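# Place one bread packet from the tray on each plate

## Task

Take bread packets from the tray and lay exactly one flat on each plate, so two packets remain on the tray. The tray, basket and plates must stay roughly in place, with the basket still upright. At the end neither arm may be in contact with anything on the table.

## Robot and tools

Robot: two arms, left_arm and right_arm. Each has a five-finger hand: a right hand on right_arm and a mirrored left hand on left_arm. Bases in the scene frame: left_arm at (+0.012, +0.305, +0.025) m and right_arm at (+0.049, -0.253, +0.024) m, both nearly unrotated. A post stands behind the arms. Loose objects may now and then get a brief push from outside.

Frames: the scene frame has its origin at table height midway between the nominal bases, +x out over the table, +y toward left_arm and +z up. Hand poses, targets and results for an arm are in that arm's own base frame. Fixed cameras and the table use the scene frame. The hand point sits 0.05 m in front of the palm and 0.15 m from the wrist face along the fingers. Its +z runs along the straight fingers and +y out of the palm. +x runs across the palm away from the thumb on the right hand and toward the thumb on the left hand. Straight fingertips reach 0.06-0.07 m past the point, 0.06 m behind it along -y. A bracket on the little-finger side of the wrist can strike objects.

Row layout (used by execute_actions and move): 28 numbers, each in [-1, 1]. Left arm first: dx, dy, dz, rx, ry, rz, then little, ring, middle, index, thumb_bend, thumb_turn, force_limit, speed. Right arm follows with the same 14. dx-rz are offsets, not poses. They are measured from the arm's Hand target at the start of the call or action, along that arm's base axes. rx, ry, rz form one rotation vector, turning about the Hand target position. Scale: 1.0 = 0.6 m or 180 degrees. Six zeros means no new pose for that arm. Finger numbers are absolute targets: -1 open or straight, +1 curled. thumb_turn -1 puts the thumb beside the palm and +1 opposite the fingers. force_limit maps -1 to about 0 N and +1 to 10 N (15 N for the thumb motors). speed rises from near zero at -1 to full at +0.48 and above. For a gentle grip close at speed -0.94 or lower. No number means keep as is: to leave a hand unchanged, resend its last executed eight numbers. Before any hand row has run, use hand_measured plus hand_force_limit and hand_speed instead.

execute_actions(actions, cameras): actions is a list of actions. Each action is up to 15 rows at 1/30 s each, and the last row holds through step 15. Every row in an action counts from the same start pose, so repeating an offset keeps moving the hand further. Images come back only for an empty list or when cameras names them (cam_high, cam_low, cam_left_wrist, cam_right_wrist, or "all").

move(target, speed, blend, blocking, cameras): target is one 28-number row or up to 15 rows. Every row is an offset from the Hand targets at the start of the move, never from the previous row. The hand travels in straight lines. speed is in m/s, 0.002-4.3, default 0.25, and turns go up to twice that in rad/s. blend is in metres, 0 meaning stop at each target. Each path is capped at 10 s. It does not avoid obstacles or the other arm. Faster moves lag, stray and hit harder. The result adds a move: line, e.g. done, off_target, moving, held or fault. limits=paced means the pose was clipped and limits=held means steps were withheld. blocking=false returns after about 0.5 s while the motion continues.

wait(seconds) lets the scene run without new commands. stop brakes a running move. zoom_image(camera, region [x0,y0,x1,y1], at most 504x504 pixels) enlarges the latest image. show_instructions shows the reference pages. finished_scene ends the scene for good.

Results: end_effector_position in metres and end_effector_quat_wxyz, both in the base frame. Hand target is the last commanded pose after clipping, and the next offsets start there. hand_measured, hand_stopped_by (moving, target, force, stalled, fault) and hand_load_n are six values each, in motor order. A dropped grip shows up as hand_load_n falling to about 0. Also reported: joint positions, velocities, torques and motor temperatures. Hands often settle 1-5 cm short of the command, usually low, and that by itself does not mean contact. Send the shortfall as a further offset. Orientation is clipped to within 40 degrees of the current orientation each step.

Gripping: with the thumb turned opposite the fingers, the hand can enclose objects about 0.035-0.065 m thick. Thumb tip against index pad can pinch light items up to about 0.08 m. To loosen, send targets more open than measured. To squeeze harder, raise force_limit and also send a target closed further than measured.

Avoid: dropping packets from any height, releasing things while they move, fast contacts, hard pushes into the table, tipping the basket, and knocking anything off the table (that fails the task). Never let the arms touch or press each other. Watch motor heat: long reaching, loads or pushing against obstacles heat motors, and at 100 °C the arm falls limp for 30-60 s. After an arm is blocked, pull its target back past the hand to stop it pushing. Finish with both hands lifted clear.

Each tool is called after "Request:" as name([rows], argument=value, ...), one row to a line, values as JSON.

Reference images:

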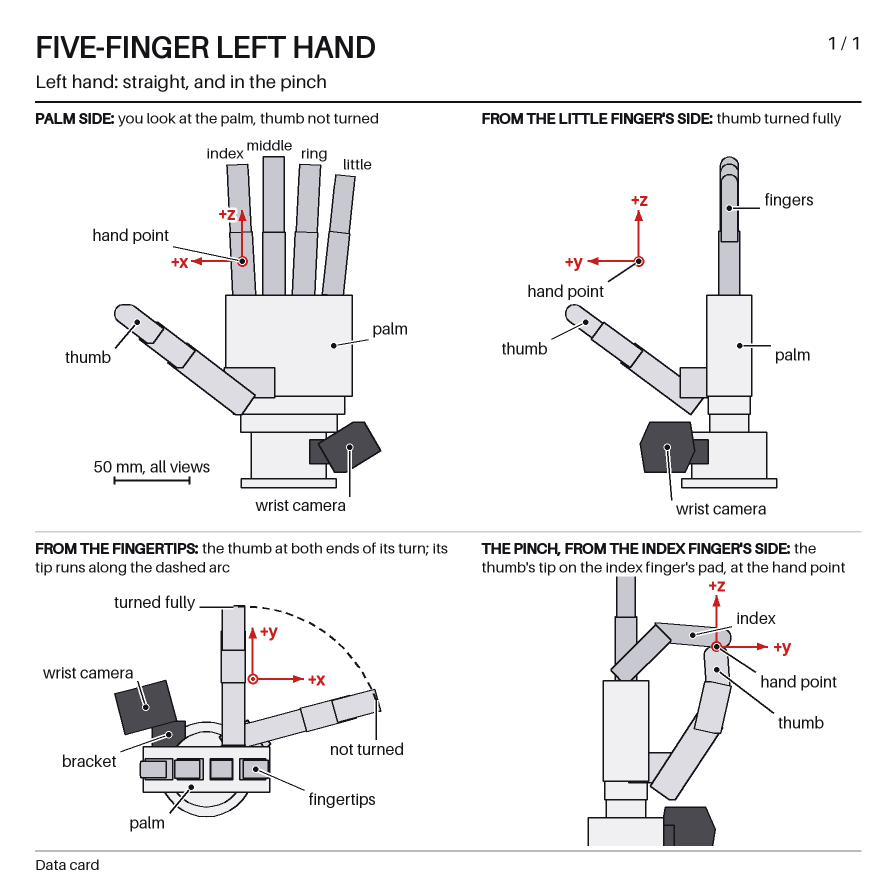

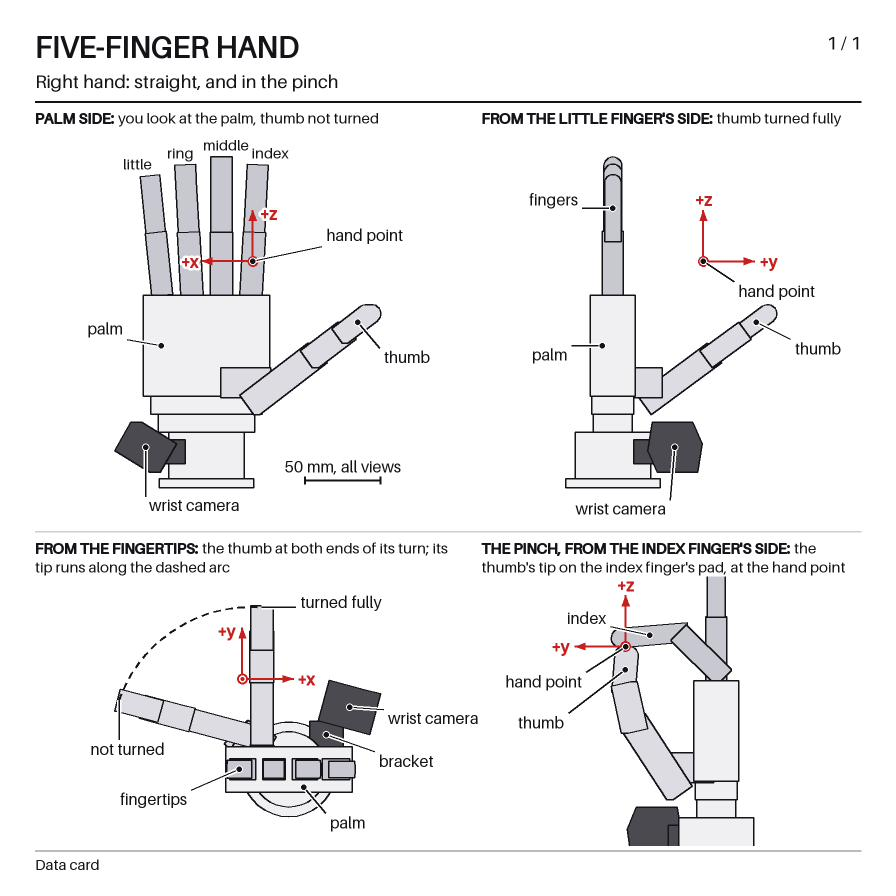

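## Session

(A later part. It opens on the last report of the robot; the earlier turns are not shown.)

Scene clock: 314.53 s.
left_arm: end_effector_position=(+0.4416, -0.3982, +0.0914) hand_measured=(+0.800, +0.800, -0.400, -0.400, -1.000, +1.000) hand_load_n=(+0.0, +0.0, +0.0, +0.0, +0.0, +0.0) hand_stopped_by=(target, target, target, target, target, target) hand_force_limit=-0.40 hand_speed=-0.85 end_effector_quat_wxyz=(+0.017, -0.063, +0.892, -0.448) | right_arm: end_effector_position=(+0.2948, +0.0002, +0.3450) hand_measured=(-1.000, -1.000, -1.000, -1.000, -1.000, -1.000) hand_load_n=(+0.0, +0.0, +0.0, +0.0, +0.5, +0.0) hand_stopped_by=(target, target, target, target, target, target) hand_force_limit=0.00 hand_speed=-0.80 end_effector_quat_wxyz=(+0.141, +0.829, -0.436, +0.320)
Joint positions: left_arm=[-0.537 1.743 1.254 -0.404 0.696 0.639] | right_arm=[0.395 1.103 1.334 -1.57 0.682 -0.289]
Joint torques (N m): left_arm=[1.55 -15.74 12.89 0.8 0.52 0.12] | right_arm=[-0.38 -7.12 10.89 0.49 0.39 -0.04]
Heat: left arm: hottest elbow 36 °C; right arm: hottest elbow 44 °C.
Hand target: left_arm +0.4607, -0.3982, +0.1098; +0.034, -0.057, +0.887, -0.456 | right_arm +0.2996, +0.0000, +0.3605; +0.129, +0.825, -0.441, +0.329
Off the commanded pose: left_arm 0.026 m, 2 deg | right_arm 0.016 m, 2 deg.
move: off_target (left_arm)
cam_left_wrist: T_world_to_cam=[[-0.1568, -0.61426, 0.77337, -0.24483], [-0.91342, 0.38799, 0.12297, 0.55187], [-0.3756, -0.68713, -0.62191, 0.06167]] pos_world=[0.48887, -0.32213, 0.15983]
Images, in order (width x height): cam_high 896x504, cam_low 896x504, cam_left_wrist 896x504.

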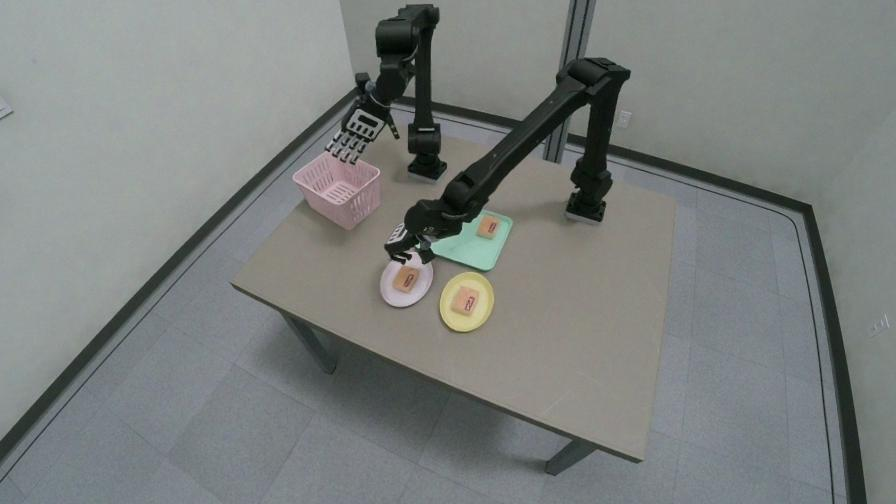

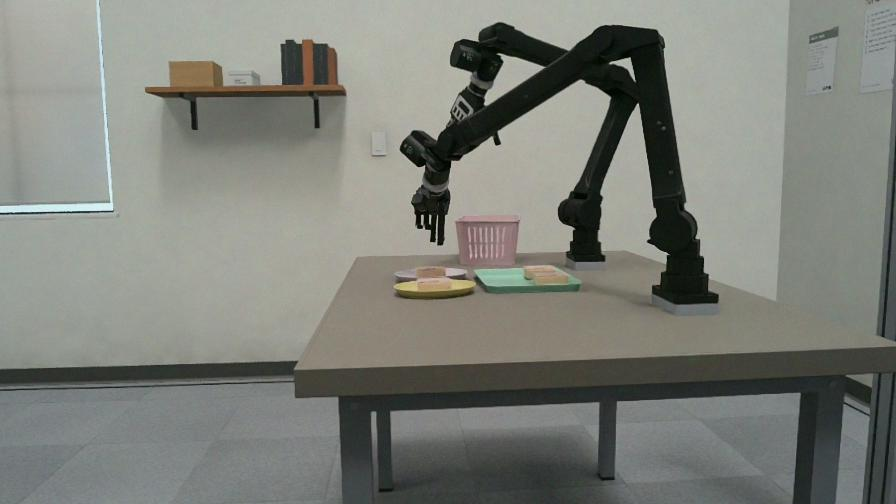

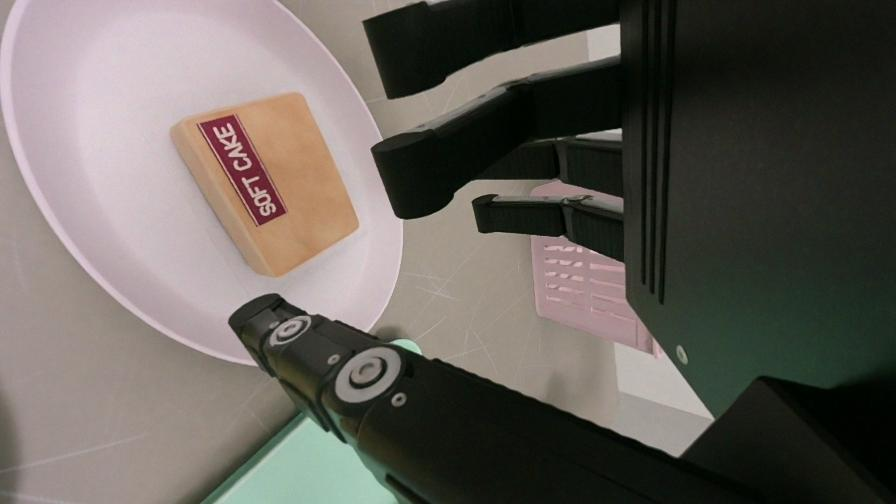

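Request:
move(target=[-0.05,0.1,0.2,0,0,0,0.8,0.8,-0.4,-0.4,-1,1,-0.4,-0.85,0,0,0,0,0,0,-1,-1,-1,-1,-1,-1,0,-0.8], speed=0.2, cameras=["all"])

Request:
zoom_image(camera="cam_high", region=[280, 140, 540, 350])

Request:
zoom_image(camera="cam_low", region=[380, 205, 600, 315])

Scene clock: 318.33 s.
left_arm: end_effector_position=(+0.4160, -0.3391, +0.2134) hand_measured=(+0.800, +0.800, -0.400, -0.400, -1.000, +1.000) hand_load_n=(+0.0, +0.0, -0.5, +0.0, +0.0, +0.0) hand_stopped_by=(target, target, target, target, target, target) hand_force_limit=-0.40 hand_speed=-0.85 end_effector_quat_wxyz=(+0.019, -0.063, +0.890, -0.450) | right_arm: end_effector_position=(+0.2948, +0.0002, +0.3450) hand_measured=(-1.000, -1.000, -1.000, -1.000, -1.000, -1.000) hand_load_n=(+0.0, +0.0, +0.0, +0.0, +0.0, -0.5) hand_stopped_by=(target, target, target, target, target, target) hand_force_limit=0.00 hand_speed=-0.80 end_effector_quat_wxyz=(+0.141, +0.829, -0.436, +0.320)
Joint positions: left_arm=[-0.459 1.511 1.31 -0.737 0.743 0.716] | right_arm=[0.395 1.103 1.334 -1.57 0.682 -0.289]
Joint torques (N m): left_arm=[1.26 -12.28 13.87 0.8 0.55 0.09] | right_arm=[-0.5 -7.06 10.91 0.51 0.39 -0.04]
Heat: left arm: hottest elbow 37 °C; right arm: hottest elbow 44 °C.
Hand target: left_arm +0.4307, -0.3383, +0.2300; +0.034, -0.057, +0.887, -0.456 | right_arm +0.2996, +0.0000, +0.3605; +0.129, +0.825, -0.441, +0.329
Off the commanded pose: left_arm 0.022 m, 2 deg | right_arm 0.016 m, 2 deg.
move: off_target (left_arm)
cam_left_wrist: T_world_to_cam=[[-0.15763, -0.61132, 0.77553, -0.30597], [-0.91518, 0.38544, 0.11782, 0.49143], [-0.37095, -0.69118, -0.62022, 0.16483]] pos_world=[0.46266, -0.26254, 0.28162]
cam_right_wrist: T_world_to_cam=[[-0.69698, -0.7001, 0.15521, 0.14732], [-0.71709, 0.67987, -0.15347, 0.26243], [0.00192, -0.21826, -0.97589, 0.45603]] pos_world=[0.28999, 0.02426, 0.46244]

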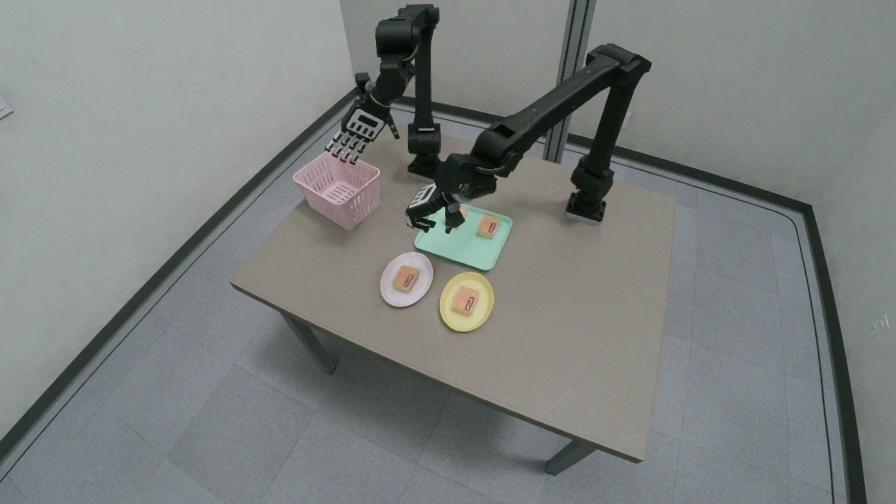

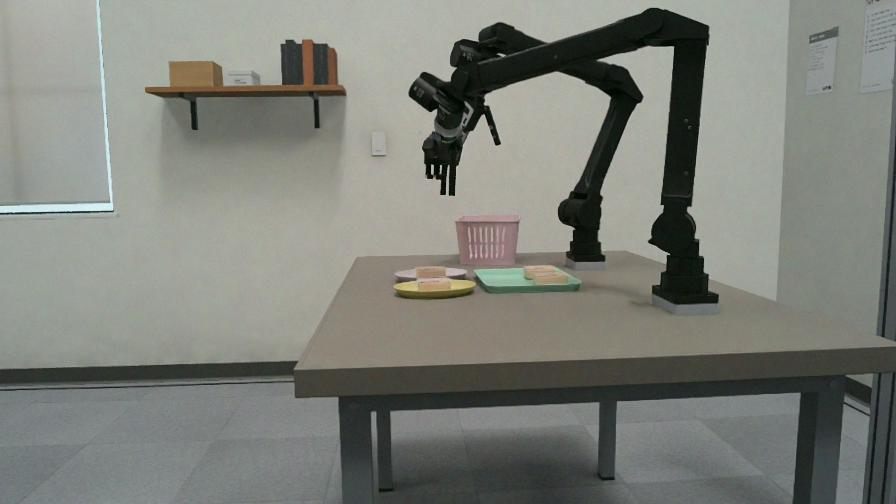

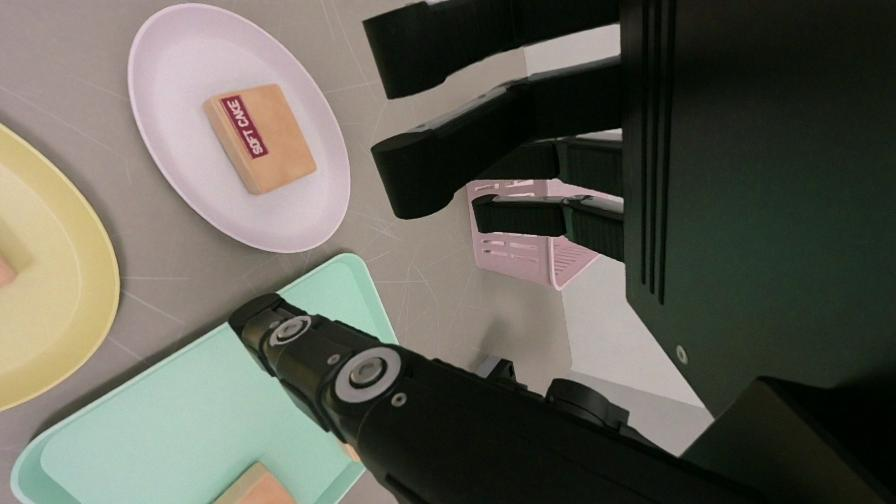

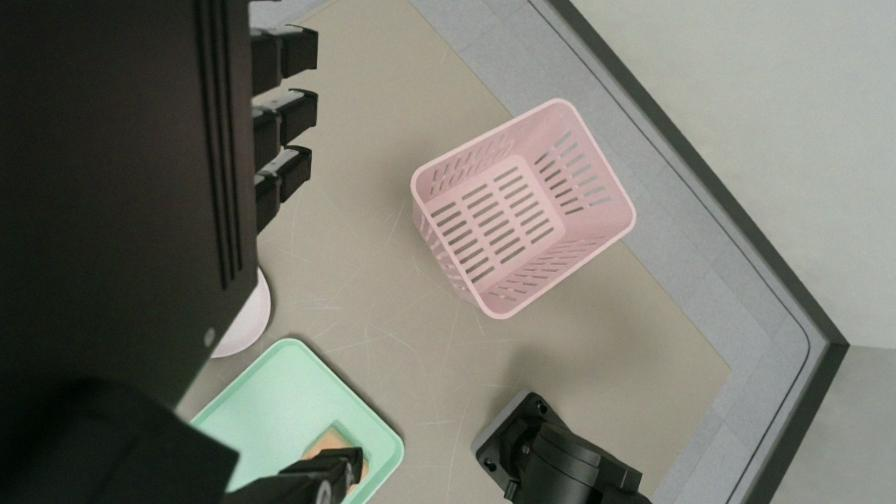

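Scaled by 1.938.

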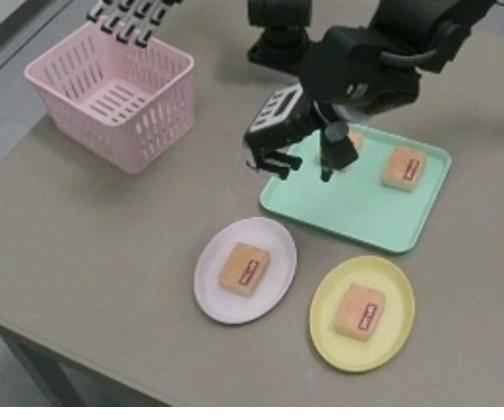

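Scaled by 2.291.

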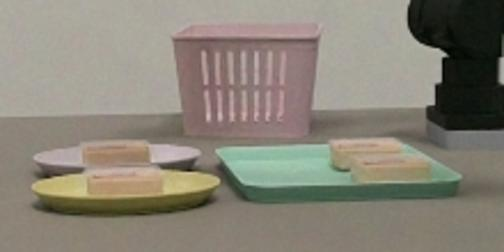

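Request:
finished_scene(scene=1)

The scene is finished: the task was done.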